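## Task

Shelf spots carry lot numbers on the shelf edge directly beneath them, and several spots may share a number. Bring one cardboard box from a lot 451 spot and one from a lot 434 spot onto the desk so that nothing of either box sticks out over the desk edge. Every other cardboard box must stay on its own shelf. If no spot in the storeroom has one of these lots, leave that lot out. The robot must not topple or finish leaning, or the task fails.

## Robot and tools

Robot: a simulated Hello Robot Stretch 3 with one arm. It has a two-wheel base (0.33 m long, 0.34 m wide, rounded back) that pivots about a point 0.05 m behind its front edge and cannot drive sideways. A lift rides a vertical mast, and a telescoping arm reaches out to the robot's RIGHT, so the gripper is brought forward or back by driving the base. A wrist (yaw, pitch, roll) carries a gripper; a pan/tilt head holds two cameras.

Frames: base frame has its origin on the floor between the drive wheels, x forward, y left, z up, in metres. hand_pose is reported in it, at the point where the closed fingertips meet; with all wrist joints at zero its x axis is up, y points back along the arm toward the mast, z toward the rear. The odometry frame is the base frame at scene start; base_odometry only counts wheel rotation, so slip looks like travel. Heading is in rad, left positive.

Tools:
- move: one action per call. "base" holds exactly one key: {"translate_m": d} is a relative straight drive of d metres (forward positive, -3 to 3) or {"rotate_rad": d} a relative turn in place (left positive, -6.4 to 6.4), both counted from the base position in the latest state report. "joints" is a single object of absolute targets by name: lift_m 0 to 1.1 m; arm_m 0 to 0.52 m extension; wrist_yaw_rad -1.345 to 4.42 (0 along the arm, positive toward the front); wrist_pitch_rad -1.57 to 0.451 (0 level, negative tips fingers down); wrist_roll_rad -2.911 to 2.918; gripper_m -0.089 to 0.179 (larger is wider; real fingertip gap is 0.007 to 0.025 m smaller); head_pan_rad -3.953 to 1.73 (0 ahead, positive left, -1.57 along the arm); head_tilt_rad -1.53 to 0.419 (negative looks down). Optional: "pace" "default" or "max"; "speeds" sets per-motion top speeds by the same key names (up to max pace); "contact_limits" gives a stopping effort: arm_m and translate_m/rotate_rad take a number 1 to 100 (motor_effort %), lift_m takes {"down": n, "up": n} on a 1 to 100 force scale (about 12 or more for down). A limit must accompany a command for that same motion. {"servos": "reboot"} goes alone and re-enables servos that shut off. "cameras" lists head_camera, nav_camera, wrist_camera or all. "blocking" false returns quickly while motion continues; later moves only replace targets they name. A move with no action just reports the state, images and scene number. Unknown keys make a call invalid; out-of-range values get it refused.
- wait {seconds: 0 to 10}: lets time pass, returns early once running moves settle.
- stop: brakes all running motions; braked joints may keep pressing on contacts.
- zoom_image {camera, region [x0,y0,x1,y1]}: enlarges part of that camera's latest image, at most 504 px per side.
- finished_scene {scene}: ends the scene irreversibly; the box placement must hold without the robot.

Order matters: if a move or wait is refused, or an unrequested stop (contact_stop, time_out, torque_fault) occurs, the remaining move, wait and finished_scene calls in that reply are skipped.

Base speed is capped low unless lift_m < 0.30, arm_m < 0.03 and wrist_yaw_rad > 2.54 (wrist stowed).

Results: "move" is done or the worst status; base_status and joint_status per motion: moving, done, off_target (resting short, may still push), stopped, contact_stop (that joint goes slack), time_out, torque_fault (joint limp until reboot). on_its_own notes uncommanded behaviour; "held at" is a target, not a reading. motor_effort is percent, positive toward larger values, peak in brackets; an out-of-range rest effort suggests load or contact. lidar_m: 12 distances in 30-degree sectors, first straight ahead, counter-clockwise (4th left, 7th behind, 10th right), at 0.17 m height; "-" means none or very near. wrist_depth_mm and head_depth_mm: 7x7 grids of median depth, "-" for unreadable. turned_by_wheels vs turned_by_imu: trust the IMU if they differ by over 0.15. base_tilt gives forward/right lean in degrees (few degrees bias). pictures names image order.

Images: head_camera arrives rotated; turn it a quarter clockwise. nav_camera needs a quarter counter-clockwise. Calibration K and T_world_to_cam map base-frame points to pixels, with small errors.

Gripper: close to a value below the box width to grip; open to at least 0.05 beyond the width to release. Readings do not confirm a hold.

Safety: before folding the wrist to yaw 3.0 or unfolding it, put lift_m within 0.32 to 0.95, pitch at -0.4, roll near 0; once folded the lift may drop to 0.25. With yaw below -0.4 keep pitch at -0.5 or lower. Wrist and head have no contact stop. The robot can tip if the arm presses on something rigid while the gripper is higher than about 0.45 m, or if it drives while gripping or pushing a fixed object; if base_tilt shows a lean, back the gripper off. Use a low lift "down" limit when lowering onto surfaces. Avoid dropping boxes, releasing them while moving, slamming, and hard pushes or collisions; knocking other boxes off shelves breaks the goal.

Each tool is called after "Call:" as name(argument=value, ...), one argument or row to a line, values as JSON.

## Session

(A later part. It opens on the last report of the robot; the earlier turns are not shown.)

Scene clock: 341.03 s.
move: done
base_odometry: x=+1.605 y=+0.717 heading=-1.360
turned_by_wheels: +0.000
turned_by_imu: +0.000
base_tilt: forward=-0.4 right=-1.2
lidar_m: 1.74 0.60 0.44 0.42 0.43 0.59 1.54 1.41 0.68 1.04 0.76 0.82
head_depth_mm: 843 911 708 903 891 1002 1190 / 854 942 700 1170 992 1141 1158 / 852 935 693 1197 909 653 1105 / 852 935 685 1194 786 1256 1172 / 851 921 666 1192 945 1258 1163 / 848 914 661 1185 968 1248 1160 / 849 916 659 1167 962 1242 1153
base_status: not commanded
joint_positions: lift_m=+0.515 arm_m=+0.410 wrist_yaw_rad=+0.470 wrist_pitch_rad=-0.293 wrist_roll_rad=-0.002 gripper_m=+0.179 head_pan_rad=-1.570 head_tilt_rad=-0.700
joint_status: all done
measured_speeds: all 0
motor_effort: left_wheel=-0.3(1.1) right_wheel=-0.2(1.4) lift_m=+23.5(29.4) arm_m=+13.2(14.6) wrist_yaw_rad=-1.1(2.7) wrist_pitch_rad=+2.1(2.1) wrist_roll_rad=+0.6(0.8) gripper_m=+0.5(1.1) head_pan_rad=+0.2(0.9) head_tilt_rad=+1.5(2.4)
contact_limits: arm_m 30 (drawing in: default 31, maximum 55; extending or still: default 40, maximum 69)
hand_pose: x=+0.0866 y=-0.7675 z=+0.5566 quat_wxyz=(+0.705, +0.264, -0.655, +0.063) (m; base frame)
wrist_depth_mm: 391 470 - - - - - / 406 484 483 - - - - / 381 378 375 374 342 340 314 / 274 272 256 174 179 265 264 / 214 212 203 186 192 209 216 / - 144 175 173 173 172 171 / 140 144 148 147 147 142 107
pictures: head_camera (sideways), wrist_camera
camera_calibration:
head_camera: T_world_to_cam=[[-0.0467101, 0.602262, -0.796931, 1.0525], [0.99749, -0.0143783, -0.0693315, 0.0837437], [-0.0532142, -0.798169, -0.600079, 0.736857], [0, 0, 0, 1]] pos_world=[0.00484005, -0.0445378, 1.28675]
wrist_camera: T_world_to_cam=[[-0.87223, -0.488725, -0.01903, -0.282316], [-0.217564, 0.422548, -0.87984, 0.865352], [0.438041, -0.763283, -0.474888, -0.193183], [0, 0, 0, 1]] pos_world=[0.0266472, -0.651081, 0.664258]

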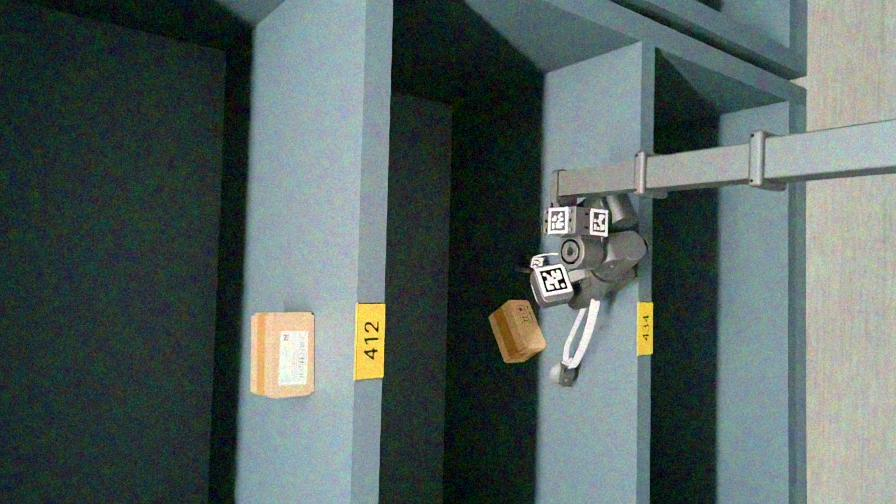

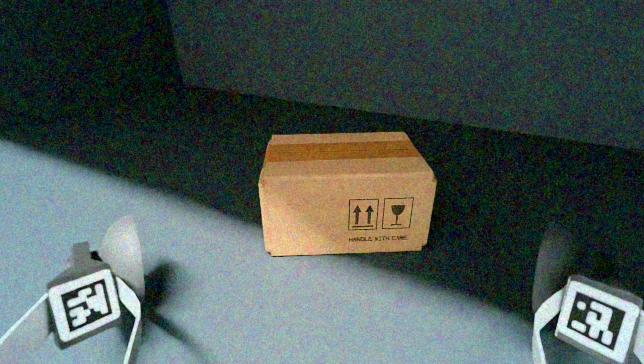

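Call:
move(
  base={"translate_m":0.03},
  joints={"arm_m":0.468},
  speeds={"arm_m":0.08},
  contact_limits={"arm_m":30},
  cameras=["wrist_camera"],
)

Call:
move(
  joints={"gripper_m":0.06},
  cameras=["wrist_camera"],
)

Scene clock: 353.70 s.
move: done
base_odometry: x=+1.612 y=+0.688 heading=-1.360
turned_by_wheels: +0.000
turned_by_imu: +0.000
base_tilt: forward=-0.2 right=-1.2
lidar_m: 1.75 0.61 0.44 0.42 0.43 0.59 1.54 1.44 0.70 1.04 0.74 1.45
head_depth_mm: 857 924 710 976 943 1033 1169 / 856 940 703 1185 994 1238 1157 / 851 937 694 1194 806 651 1101 / 852 936 686 1190 833 1259 1170 / 850 916 662 1187 944 1254 1165 / 850 917 668 1184 970 1250 1164 / 850 916 661 1168 963 1243 1159
base_status: done
joint_positions: lift_m=+0.515 arm_m=+0.468 wrist_yaw_rad=+0.470 wrist_pitch_rad=-0.293 wrist_roll_rad=-0.002 gripper_m=+0.179 head_pan_rad=-1.570 head_tilt_rad=-0.700
joint_status: all done
measured_speeds: all 0
motor_effort: left_wheel=+5.4(9.1) right_wheel=+1.5(9.9) lift_m=+26.6(26.6) arm_m=+12.4(14.7) wrist_yaw_rad=-0.7(2.0) wrist_pitch_rad=+2.0(2.1) wrist_roll_rad=+0.5(0.8) gripper_m=+0.7(1.0) head_pan_rad=+1.3(1.4) head_tilt_rad=-0.9(0.9)
contact_limits: arm_m 30 (drawing in: default 31, maximum 55; extending or still: default 40, maximum 69)
hand_pose: x=+0.0866 y=-0.8254 z=+0.5565 quat_wxyz=(+0.705, +0.264, -0.655, +0.063) (m; base frame)
wrist_depth_mm: 371 431 - - - - - / 381 452 - - - - - / 368 374 372 345 339 - - / 274 272 269 163 265 265 261 / 222 212 141 123 133 208 216 / - 162 119 116 118 160 170 / 118 143 132 128 130 142 107
pictures: wrist_camera
camera_calibration:
wrist_camera: T_world_to_cam=[[-0.872259, -0.488673, -0.0190547, -0.310609], [-0.217587, 0.422688, -0.879767, 0.889911], [0.437973, -0.763239, -0.475022, -0.237331], [0, 0, 0, 1]] pos_world=[0.0266474, -0.709081, 0.664259]

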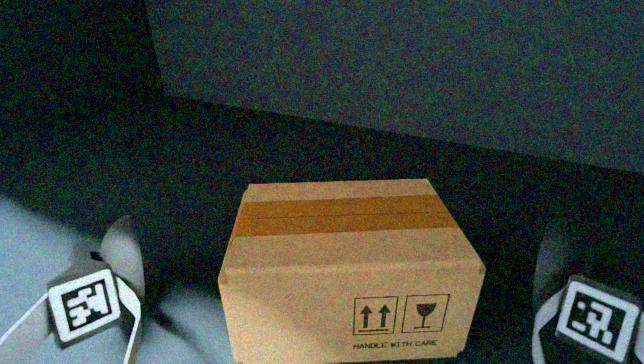

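Scene clock: 355.43 s.
move: done
base_odometry: x=+1.612 y=+0.688 heading=-1.360
turned_by_wheels: +0.000
turned_by_imu: +0.000
base_tilt: forward=-0.3 right=-1.2
lidar_m: 1.75 0.60 0.44 0.42 0.43 0.58 1.53 1.44 0.70 1.04 0.75 1.45
head_depth_mm: 858 924 710 977 939 1031 1166 / 856 938 702 1195 996 1236 1161 / 850 936 692 1196 809 650 1102 / 852 931 683 1194 834 1264 1172 / 852 922 663 1189 947 1260 1169 / 849 919 666 1180 970 1242 1156 / 849 916 660 1177 962 1247 1158
base_status: not commanded
joint_positions: lift_m=+0.515 arm_m=+0.468 wrist_yaw_rad=+0.470 wrist_pitch_rad=-0.294 wrist_roll_rad=-0.002 gripper_m=+0.061 head_pan_rad=-1.570 head_tilt_rad=-0.700
joint_status: all done
measured_speeds: all 0
motor_effort: left_wheel=+5.1(5.8) right_wheel=+1.8(3.0) lift_m=+27.8(27.8) arm_m=+7.9(12.6) wrist_yaw_rad=-0.9(2.0) wrist_pitch_rad=+2.1(2.2) wrist_roll_rad=+0.6(0.8) gripper_m=-15.3(87.5) head_pan_rad=+0.8(1.6) head_tilt_rad=-0.3(1.5)
contact_limits: arm_m 30 (drawing in: default 31, maximum 55; extending or still: default 40, maximum 69)
hand_pose: x=+0.0865 y=-0.8254 z=+0.5564 quat_wxyz=(+0.705, +0.264, -0.655, +0.062) (m; base frame)
wrist_depth_mm: 368 434 - - - - - / 382 452 - - - - - / 368 374 373 344 337 - - / 273 271 270 162 251 265 262 / 213 213 135 123 139 208 207 / 181 174 127 131 133 165 171 / 153 139 135 139 142 138 146
pictures: wrist_camera
camera_calibration:
wrist_camera: T_world_to_cam=[[-0.872235, -0.488717, -0.0190536, -0.310642], [-0.217743, 0.42291, -0.879622, 0.889889], [0.437944, -0.763088, -0.475291, -0.237093], [0, 0, 0, 1]] pos_world=[0.0266475, -0.709082, 0.664159]

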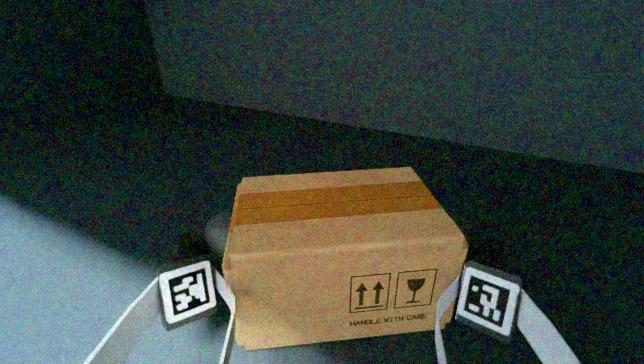

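Squeeze harder, lift, withdraw.

Call:
move(
  joints={"gripper_m":0.02},
)

Call:
move(
  joints={"lift_m":0.59},
  speeds={"lift_m":0.05},
  cameras=["wrist_camera"],
)

Call:
move(
  joints={"arm_m":0.2},
  cameras=["wrist_camera"],
)

Scene clock: 363.10 s.
move: done
base_odometry: x=+1.612 y=+0.688 heading=-1.360
turned_by_wheels: +0.000
turned_by_imu: +0.000
base_tilt: forward=-0.3 right=-1.0
lidar_m: 1.75 0.61 0.44 0.42 0.43 0.59 1.54 1.44 0.70 1.04 0.75 1.45
head_depth_mm: 857 924 712 977 942 1031 1172 / 852 938 700 1191 995 1233 1160 / 854 937 694 1198 808 650 1106 / 850 931 686 1193 833 1260 1169 / 852 917 663 1188 947 1254 1162 / 848 916 666 1182 966 1253 1163 / 848 914 659 1173 964 1246 1156
base_status: not commanded
joint_positions: lift_m=+0.515 arm_m=+0.468 wrist_yaw_rad=+0.470 wrist_pitch_rad=-0.294 wrist_roll_rad=-0.002 gripper_m=+0.021 head_pan_rad=-1.570 head_tilt_rad=-0.700
joint_status: all done
measured_speeds: all 0
motor_effort: left_wheel=+5.7(5.7) right_wheel=+1.9(2.8) lift_m=+29.3(30.2) arm_m=-2.9(3.1) wrist_yaw_rad=-1.4(1.6) wrist_pitch_rad=+2.1(2.2) wrist_roll_rad=+0.7(0.7) gripper_m=-28.7(97.7) head_pan_rad=+1.3(2.1) head_tilt_rad=-1.9(3.0)
contact_limits: arm_m 30 (drawing in: default 31, maximum 55; extending or still: default 40, maximum 69)
hand_pose: x=+0.0865 y=-0.8254 z=+0.5564 quat_wxyz=(+0.705, +0.264, -0.655, +0.062) (m; base frame)
wrist_depth_mm: 369 433 - - - - - / 379 450 - - - - - / 367 374 372 344 340 - - / 273 271 268 163 251 264 263 / 214 212 134 128 140 209 208 / 181 174 128 132 136 166 170 / 153 139 138 141 145 138 146
pictures: none

Scene clock: 365.13 s.
move: done
base_odometry: x=+1.612 y=+0.688 heading=-1.360
turned_by_wheels: +0.000
turned_by_imu: +0.000
base_tilt: forward=-0.2 right=-1.1
lidar_m: 1.74 0.61 0.44 0.42 0.43 0.59 1.53 1.44 0.70 1.04 0.75 1.45
head_depth_mm: 858 923 709 979 942 1037 1166 / 855 940 701 1185 998 1151 462 / 853 935 692 1194 700 905 1128 / 848 936 685 1167 902 1262 1171 / 847 919 662 1163 971 1252 1168 / 848 916 666 1178 967 1249 1159 / 845 914 660 1166 960 1242 1153
base_status: not commanded
joint_positions: lift_m=+0.590 arm_m=+0.468 wrist_yaw_rad=+0.470 wrist_pitch_rad=-0.302 wrist_roll_rad=-0.002 gripper_m=+0.024 head_pan_rad=-1.570 head_tilt_rad=-0.700
joint_status: all done
measured_speeds: all 0
motor_effort: left_wheel=+5.2(5.9) right_wheel=+1.7(3.2) lift_m=+31.1(33.4) arm_m=-8.4(8.6) wrist_yaw_rad=-0.1(2.3) wrist_pitch_rad=+3.7(3.8) wrist_roll_rad=+0.5(0.8) gripper_m=-12.6(29.1) head_pan_rad=+1.4(2.2) head_tilt_rad=-3.1(3.7)
contact_limits: arm_m 30 (drawing in: default 31, maximum 55; extending or still: default 40, maximum 69)
hand_pose: x=+0.0862 y=-0.8247 z=+0.6294 quat_wxyz=(+0.706, +0.267, -0.654, +0.059) (m; base frame)
wrist_depth_mm: 371 433 - - - - - / 383 452 - - - - - / 394 472 - - - - - / 392 418 442 159 167 - - / 332 331 136 135 135 322 310 / 273 272 128 131 136 258 266 / 239 218 139 142 216 215 228
pictures: wrist_camera
camera_calibration:
wrist_camera: T_world_to_cam=[[-0.872287, -0.48861, -0.0193711, -0.308968], [-0.22117, 0.429554, -0.875538, 0.956911], [0.436118, -0.759437, -0.48276, -0.193803], [0, 0, 0, 1]] pos_world=[0.026652, -0.70919, 0.738267]

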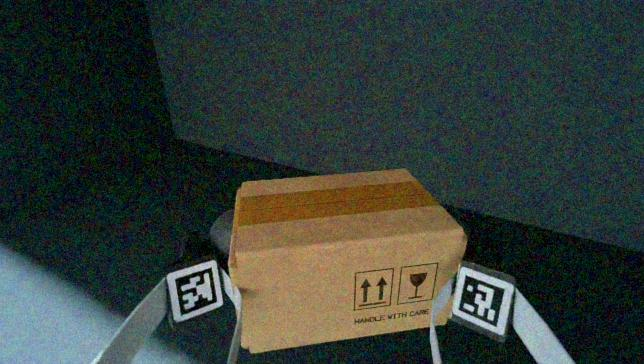

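Scene clock: 368.33 s.
move: done
base_odometry: x=+1.612 y=+0.688 heading=-1.360
turned_by_wheels: +0.000
turned_by_imu: +0.000
base_tilt: forward=-0.4 right=-1.3
lidar_m: 1.75 0.60 0.44 0.42 0.43 0.59 1.54 1.44 0.70 1.04 0.75 1.45
head_depth_mm: 854 927 709 981 943 1033 1170 / 856 938 700 1182 999 1156 465 / 853 937 693 1197 988 536 1124 / 851 934 685 1190 983 560 1145 / 849 923 660 1193 975 1201 1166 / 847 917 667 1179 965 1247 1159 / 850 915 659 1169 958 1239 1156
base_status: not commanded
joint_positions: lift_m=+0.590 arm_m=+0.200 wrist_yaw_rad=+0.470 wrist_pitch_rad=-0.303 wrist_roll_rad=-0.002 gripper_m=+0.024 head_pan_rad=-1.570 head_tilt_rad=-0.700
joint_status: all done
measured_speeds: all 0
motor_effort: left_wheel=+5.6(5.9) right_wheel=+1.5(2.9) lift_m=+31.0(31.7) arm_m=-12.8(14.7) wrist_yaw_rad=-1.1(2.4) wrist_pitch_rad=+3.7(3.9) wrist_roll_rad=+0.7(0.9) gripper_m=-12.6(13.0) head_pan_rad=+2.1(2.6) head_tilt_rad=-3.8(4.5)
hand_pose: x=+0.0861 y=-0.5566 z=+0.6293 quat_wxyz=(+0.706, +0.267, -0.654, +0.059) (m; base frame)
wrist_depth_mm: 366 444 - - - - - / 374 462 - - - - - / 384 473 534 528 525 520 - / 398 424 442 168 394 414 412 / 451 361 136 135 135 324 324 / - 474 128 131 135 260 269 / 811 - 135 141 223 126 229
pictures: wrist_camera
camera_calibration:
wrist_camera: T_world_to_cam=[[-0.872331, -0.488533, -0.0193522, -0.178002], [-0.221395, 0.429997, -0.875264, 0.841703], [0.435917, -0.759235, -0.483259, 0.0101401], [0, 0, 0, 1]] pos_world=[0.0266524, -0.441191, 0.738167]

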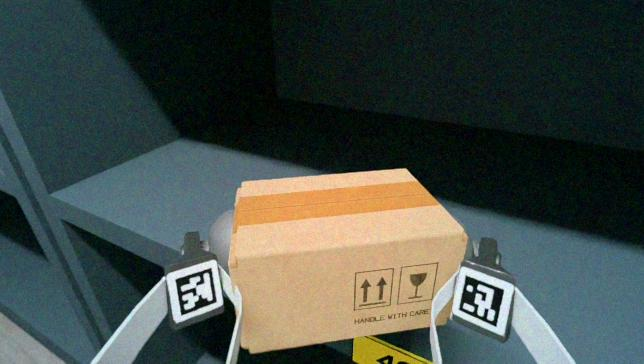

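Call:
move(
  joints={"arm_m":0.0},
)

Call:
move(
  joints={"wrist_yaw_rad":2.0},
  speeds={"wrist_yaw_rad":0.8},
)

Call:
move(
  base={"translate_m":-0.89},
)

Call:
move(
  base={"translate_m":-0.89},
)

Call:
move(
  base={"rotate_rad":-1.57},
  joints={"head_pan_rad":0,"head_tilt_rad":-0.4},
  cameras=["nav_camera","wrist_camera"],
)

Scene clock: 392.17 s.
move: done
base_odometry: x=+1.612 y=+0.688 heading=-1.360
turned_by_wheels: +0.000
turned_by_imu: +0.000
base_tilt: forward=-0.3 right=-1.1
lidar_m: 1.74 0.61 0.44 0.42 0.43 0.59 1.53 1.44 0.70 1.04 0.74 1.45
head_depth_mm: 857 924 711 975 944 1033 1164 / 852 939 701 1191 1000 1232 1187 / 850 937 692 1196 987 1266 1177 / 850 933 684 1190 981 1263 1165 / 849 920 663 1187 977 1252 626 / 848 918 669 1181 970 1243 1086 / 849 915 659 1170 959 1243 1155
base_status: not commanded
joint_positions: lift_m=+0.590 arm_m=+0.001 wrist_yaw_rad=+0.470 wrist_pitch_rad=-0.303 wrist_roll_rad=-0.002 gripper_m=+0.024 head_pan_rad=-1.570 head_tilt_rad=-0.700
joint_status: all done
measured_speeds: all 0
motor_effort: left_wheel=+5.2(5.9) right_wheel=+2.2(2.8) lift_m=+30.8(31.5) arm_m=-12.9(15.4) wrist_yaw_rad=-1.2(3.3) wrist_pitch_rad=+3.7(3.9) wrist_roll_rad=+0.3(0.9) gripper_m=-12.6(13.0) head_pan_rad=+2.9(3.1) head_tilt_rad=-5.5(6.2)
hand_pose: x=+0.0861 y=-0.3572 z=+0.6293 quat_wxyz=(+0.706, +0.267, -0.654, +0.059) (m; base frame)
wrist_depth_mm: - 494 - - - - - / - 532 - - - - - / - 595 538 531 529 523 522 / - - 491 169 394 415 412 / - - 136 135 135 356 340 / - 123 128 132 135 - - / 878 812 136 140 - - -
pictures: none

Scene clock: 394.70 s.
move: done
base_odometry: x=+1.612 y=+0.688 heading=-1.360
turned_by_wheels: +0.000
turned_by_imu: +0.000
base_tilt: forward=-0.4 right=-1.1
lidar_m: 1.75 0.61 0.44 0.42 0.43 0.58 1.53 1.43 0.70 1.04 0.75 1.45
head_depth_mm: 855 925 709 975 942 1038 1168 / 854 937 703 1197 993 1232 1184 / 853 937 693 1196 989 1264 1176 / 854 930 685 1196 980 1263 1170 / 849 923 664 1186 977 1255 1162 / 849 913 667 1181 966 1249 1164 / 845 915 661 1170 959 1247 1152
base_status: not commanded
joint_positions: lift_m=+0.590 arm_m=+0.001 wrist_yaw_rad=+1.997 wrist_pitch_rad=-0.303 wrist_roll_rad=-0.002 gripper_m=+0.024 head_pan_rad=-1.570 head_tilt_rad=-0.700
joint_status: all done
measured_speeds: all 0
motor_effort: left_wheel=+5.0(6.0) right_wheel=+2.2(3.0) lift_m=+30.4(31.2) arm_m=-9.6(12.7) wrist_yaw_rad=+3.1(5.6) wrist_pitch_rad=+3.7(3.9) wrist_roll_rad=+0.4(0.8) gripper_m=-12.7(13.1) head_pan_rad=+2.9(3.5) head_tilt_rad=-6.0(6.7)
hand_pose: x=+0.1949 y=-0.0476 z=+0.6293 quat_wxyz=(+0.469, +0.645, -0.288, +0.530) (m; base frame)
wrist_depth_mm: 448 514 - - - - - / 457 525 - - - - - / 471 530 - - - - - / 483 - - 169 - - - / 501 - 132 135 135 - - / 506 - 128 132 136 942 965 / 501 691 136 142 790 783 827
pictures: none

Scene clock: 404.73 s.
move: done
base_odometry: x=+1.425 y=+1.558 heading=-1.359
turned_by_wheels: +0.000
turned_by_imu: -0.001
base_tilt: forward=-0.3 right=-1.1
lidar_m: 1.69 0.58 0.42 0.40 0.42 0.56 1.47 1.53 0.74 1.06 0.73 1.47
head_depth_mm: 872 953 711 1101 982 1143 1186 / 870 957 701 1223 998 1305 1178 / 870 951 692 1213 990 1294 1174 / 865 931 684 1199 962 1294 1165 / 860 933 680 1192 974 1283 1168 / 866 933 703 1187 964 1280 1158 / 860 934 693 1175 961 1245 1155
base_status: done
joint_positions: lift_m=+0.590 arm_m=+0.001 wrist_yaw_rad=+1.997 wrist_pitch_rad=-0.303 wrist_roll_rad=-0.002 gripper_m=+0.024 head_pan_rad=-1.570 head_tilt_rad=-0.700
joint_status: not commanded
measured_speeds: all 0
motor_effort: left_wheel=-4.0(11.1) right_wheel=-7.5(13.3) lift_m=+29.5(31.2) arm_m=+1.6(10.0) wrist_yaw_rad=+1.7(4.4) wrist_pitch_rad=+3.8(3.9) wrist_roll_rad=+0.7(0.8) gripper_m=-12.6(13.1) head_pan_rad=+3.4(4.2) head_tilt_rad=-5.0(6.3)
hand_pose: x=+0.1949 y=-0.0476 z=+0.6293 quat_wxyz=(+0.469, +0.645, -0.288, +0.530) (m; base frame)
wrist_depth_mm: 434 509 - - - - - / 448 517 - - - - - / 456 530 - - - - - / 468 537 - 169 - - - / 475 - 132 135 134 - - / 498 - 128 132 136 932 965 / 484 686 136 142 773 785 834
pictures: none

Scene clock: 414.77 s.
move: done
base_odometry: x=+1.238 y=+2.428 heading=-1.359
turned_by_wheels: +0.000
turned_by_imu: -0.001
base_tilt: forward=-0.3 right=-1.1
lidar_m: 1.62 0.56 0.40 0.38 0.40 0.54 0.60 0.62 0.84 2.19 0.75 1.43
head_depth_mm: 1618 1593 1560 1533 1529 1364 1185 / 2335 2279 2198 2039 1689 1394 1184 / 2810 3106 2922 2118 1668 1381 1178 / 2817 3139 2889 2114 1657 1377 1169 / 2819 3085 2887 2093 1653 1367 1163 / 2808 3093 2860 2068 1649 1358 1156 / 2797 3056 2768 1912 1371 1291 1157
base_status: done
joint_positions: lift_m=+0.590 arm_m=+0.001 wrist_yaw_rad=+1.997 wrist_pitch_rad=-0.303 wrist_roll_rad=-0.002 gripper_m=+0.024 head_pan_rad=-1.570 head_tilt_rad=-0.700
joint_status: not commanded
measured_speeds: all 0
motor_effort: left_wheel=-2.1(11.8) right_wheel=-9.9(13.2) lift_m=+29.6(30.4) arm_m=+11.7(12.6) wrist_yaw_rad=+2.0(4.0) wrist_pitch_rad=+3.8(3.9) wrist_roll_rad=+0.8(0.9) gripper_m=-12.6(13.2) head_pan_rad=+3.3(4.0) head_tilt_rad=-5.3(6.0)
hand_pose: x=+0.1949 y=-0.0476 z=+0.6293 quat_wxyz=(+0.469, +0.645, -0.288, +0.530) (m; base frame)
wrist_depth_mm: 418 493 - - - - - / 428 507 - - - - - / 439 515 - - - - - / 449 529 - 168 - - - / 467 534 132 135 135 - - / 482 124 128 131 136 935 966 / 468 - 135 142 781 772 820
pictures: none

Scene clock: 418.37 s.
move: done
base_odometry: x=+1.238 y=+2.428 heading=-2.929
turned_by_wheels: -1.570
turned_by_imu: -1.545
base_tilt: forward=-0.3 right=-1.3
lidar_m: 2.29 0.75 1.43 1.53 0.55 0.40 0.39 0.40 0.54 0.60 0.62 0.85
head_depth_mm: 1672 1628 1604 1582 1556 1534 1382 / 2476 2402 2330 2276 2181 1798 1425 / 2866 3055 3225 3410 2435 1789 1407 / 2826 3019 3274 3394 2425 1777 1409 / 2822 3032 3217 3380 2390 1758 1404 / 2836 2985 3188 3402 2351 1750 1392 / 2819 2993 3117 3342 2344 1695 1311
base_status: done
joint_positions: lift_m=+0.590 arm_m=+0.001 wrist_yaw_rad=+1.997 wrist_pitch_rad=-0.303 wrist_roll_rad=-0.002 gripper_m=+0.024 head_pan_rad=+0.001 head_tilt_rad=-0.399
joint_status: all done
measured_speeds: all 0
motor_effort: left_wheel=+7.7(12.6) right_wheel=-10.2(13.8) lift_m=+28.9(30.1) arm_m=+4.5(12.5) wrist_yaw_rad=+1.2(3.7) wrist_pitch_rad=+3.8(3.9) wrist_roll_rad=+0.5(0.9) gripper_m=-12.1(13.2) head_pan_rad=-3.4(4.9) head_tilt_rad=+2.1(7.2)
hand_pose: x=+0.1948 y=-0.0475 z=+0.6293 quat_wxyz=(+0.469, +0.645, -0.288, +0.530) (m; base frame)
wrist_depth_mm: - - - - - - - / - - - - - - - / - - - - - - - / - - - 169 - - - / - - 136 135 135 - - / - - 128 131 136 939 969 / 879 822 137 142 780 769 829
pictures: nav_camera (sideways), wrist_camera
camera_calibration:
nav_camera: T_world_to_cam=[[0.363764, 0.0174141, 0.931328, -1.17123], [0.0166716, -0.999787, 0.0121824, 0.0342455], [0.931342, 0.0110952, -0.363977, 0.421218], [0, 0, 0, 1]] pos_world=[0.0331817, 0.0499606, 1.2437]
wrist_camera: T_world_to_cam=[[0.449288, -0.893176, -0.0194055, -0.111149], [-0.439435, -0.202029, -0.875261, 0.65931], [0.777842, 0.401772, -0.483262, 0.337821], [0, 0, 0, 1]] pos_world=[0.0768899, -0.101803, 0.738167]

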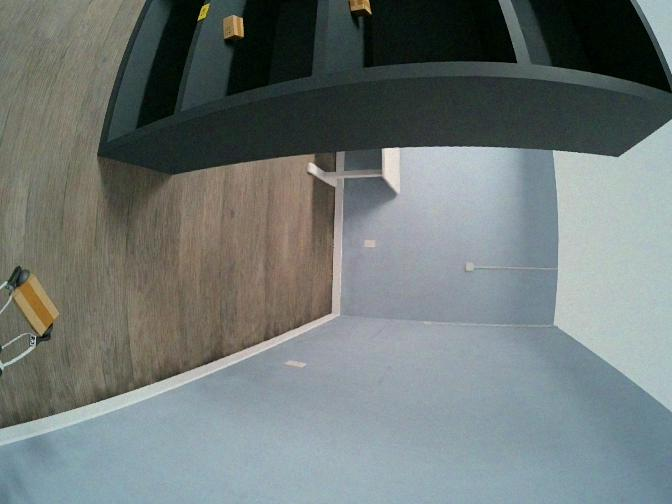

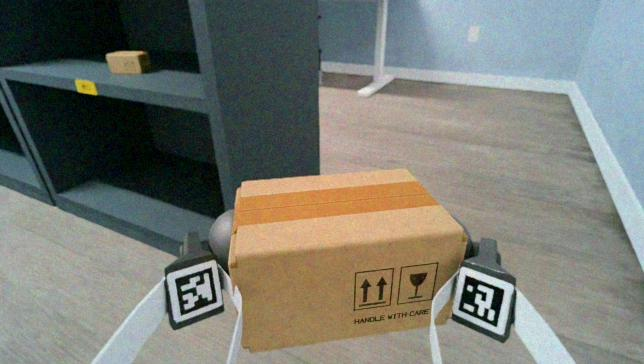

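Call:
move(
  base={"translate_m":1.35},
)

Call:
move(
  joints={"head_pan_rad":0.6,"head_tilt_rad":-0.45},
  cameras=["nav_camera","head_camera"],
)

Scene clock: 440.83 s.
move: time_out
base_odometry: x=-0.081 y=+2.143 heading=-2.929
turned_by_wheels: +0.000
turned_by_imu: +0.001
base_tilt: forward=-0.2 right=-1.2
lidar_m: 2.02 1.77 2.59 1.04 0.53 0.60 1.72 0.85 0.62 0.60 0.62 0.84
head_depth_mm: 1663 1624 1601 1571 1544 1525 1379 / 1695 1828 1952 2063 2134 1793 1421 / 1710 1811 1954 2101 2211 1780 1423 / 1711 1814 1919 2062 2190 1769 1398 / 1701 1800 1932 2074 2194 1762 1387 / 1703 1810 1912 2088 2197 1763 1395 / 1692 1804 1933 2074 2194 1740 1383
base_status: translate_m time_out (by the wheels' count: +1.3493 of +1.3500)
joint_positions: lift_m=+0.590 arm_m=+0.001 wrist_yaw_rad=+1.997 wrist_pitch_rad=-0.303 wrist_roll_rad=-0.002 gripper_m=+0.024 head_pan_rad=+0.000 head_tilt_rad=-0.400
joint_status: not commanded
measured_speeds: all 0
motor_effort: left_wheel=-0.2(11.6) right_wheel=-0.5(11.3) lift_m=+28.1(29.8) arm_m=-10.0(13.3) wrist_yaw_rad=+2.7(4.0) wrist_pitch_rad=+3.6(3.9) wrist_roll_rad=+0.8(0.9) gripper_m=-12.4(13.1) head_pan_rad=-2.8(3.8) head_tilt_rad=-4.1(5.0)
hand_pose: x=+0.1948 y=-0.0475 z=+0.6293 quat_wxyz=(+0.469, +0.645, -0.288, +0.530) (m; base frame)
wrist_depth_mm: - - - - - - - / - - - - - - - / - - - - - - - / - - - 168 - - - / - - 136 135 134 - - / - 994 128 131 136 936 955 / 867 819 137 142 787 772 829
pictures: none

not run: a stop that you did not command came earlier in this reply.

Call:
move(
  base={"translate_m":0.4},
  joints={"head_pan_rad":0.6,"head_tilt_rad":-0.45},
  cameras=["nav_camera","head_camera"],
)

Scene clock: 450.23 s.
move: done
base_odometry: x=-0.472 y=+2.059 heading=-2.929
turned_by_wheels: +0.000
turned_by_imu: +0.000
base_tilt: forward=-0.3 right=-1.3
lidar_m: 1.63 1.43 1.89 2.60 0.94 0.79 2.12 0.85 0.62 0.59 0.61 0.84
head_depth_mm: 1366 1437 1525 1628 1742 1717 1374 / 1444 1535 1626 1722 1853 1691 1365 / 1524 1623 1745 1826 1982 1683 1353 / 1625 1728 1873 1599 1978 1668 1348 / 1738 1869 2019 1466 2195 1612 1348 / 1873 2030 2176 1545 2191 1666 1341 / 2028 2220 2352 1668 2158 1643 1333
base_status: done
joint_positions: lift_m=+0.590 arm_m=+0.001 wrist_yaw_rad=+1.997 wrist_pitch_rad=-0.303 wrist_roll_rad=-0.002 gripper_m=+0.024 head_pan_rad=+0.600 head_tilt_rad=-0.451
joint_status: all done
measured_speeds: all 0
motor_effort: left_wheel=+4.1(11.5) right_wheel=+6.1(12.2) lift_m=+27.5(28.7) arm_m=-8.8(10.3) wrist_yaw_rad=+1.8(4.2) wrist_pitch_rad=+3.8(3.9) wrist_roll_rad=+0.4(0.9) gripper_m=-12.6(13.2) head_pan_rad=-3.6(6.1) head_tilt_rad=+0.8(7.7)
hand_pose: x=+0.1948 y=-0.0475 z=+0.6293 quat_wxyz=(+0.469, +0.645, -0.288, +0.530) (m; base frame)
wrist_depth_mm: - - - - - - - / - - - - - - - / - - - - - - - / - - - 169 - - - / - - 136 135 135 - - / - 967 128 131 135 939 976 / 869 813 137 142 789 788 814
pictures: head_camera (sideways), nav_camera (sideways)
camera_calibration:
head_camera: T_world_to_cam=[[-0.294116, -0.25728, -0.92049, 1.21516], [-0.537171, 0.841084, -0.0634486, 0.0855059], [0.790533, 0.4758, -0.38558, 0.452588], [0, 0, 0, 1]] pos_world=[0.0455445, 0.0253793, 1.29848]
nav_camera: T_world_to_cam=[[0.330589, 0.246864, 0.910917, -1.14442], [0.577957, -0.815987, 0.0113857, 0.0318267], [0.746107, 0.522707, -0.412433, 0.48541], [0, 0, 0, 1]] pos_world=[-0.00222922, 0.0547593, 1.24231]

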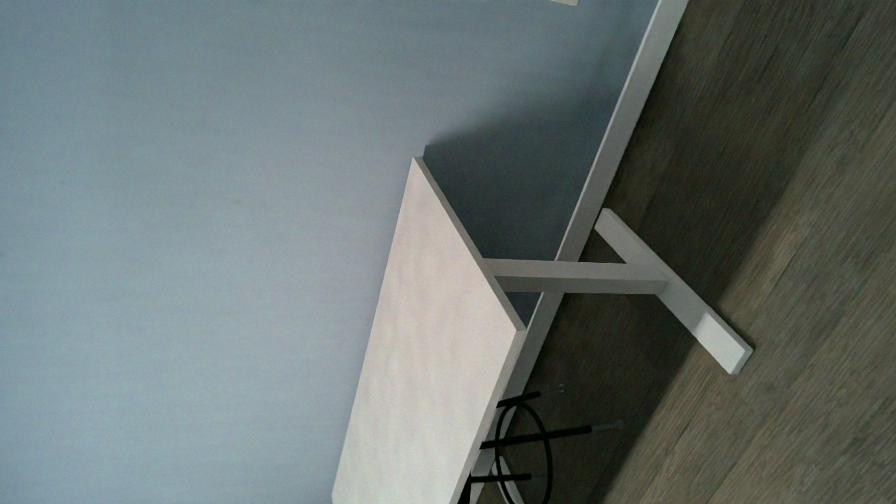

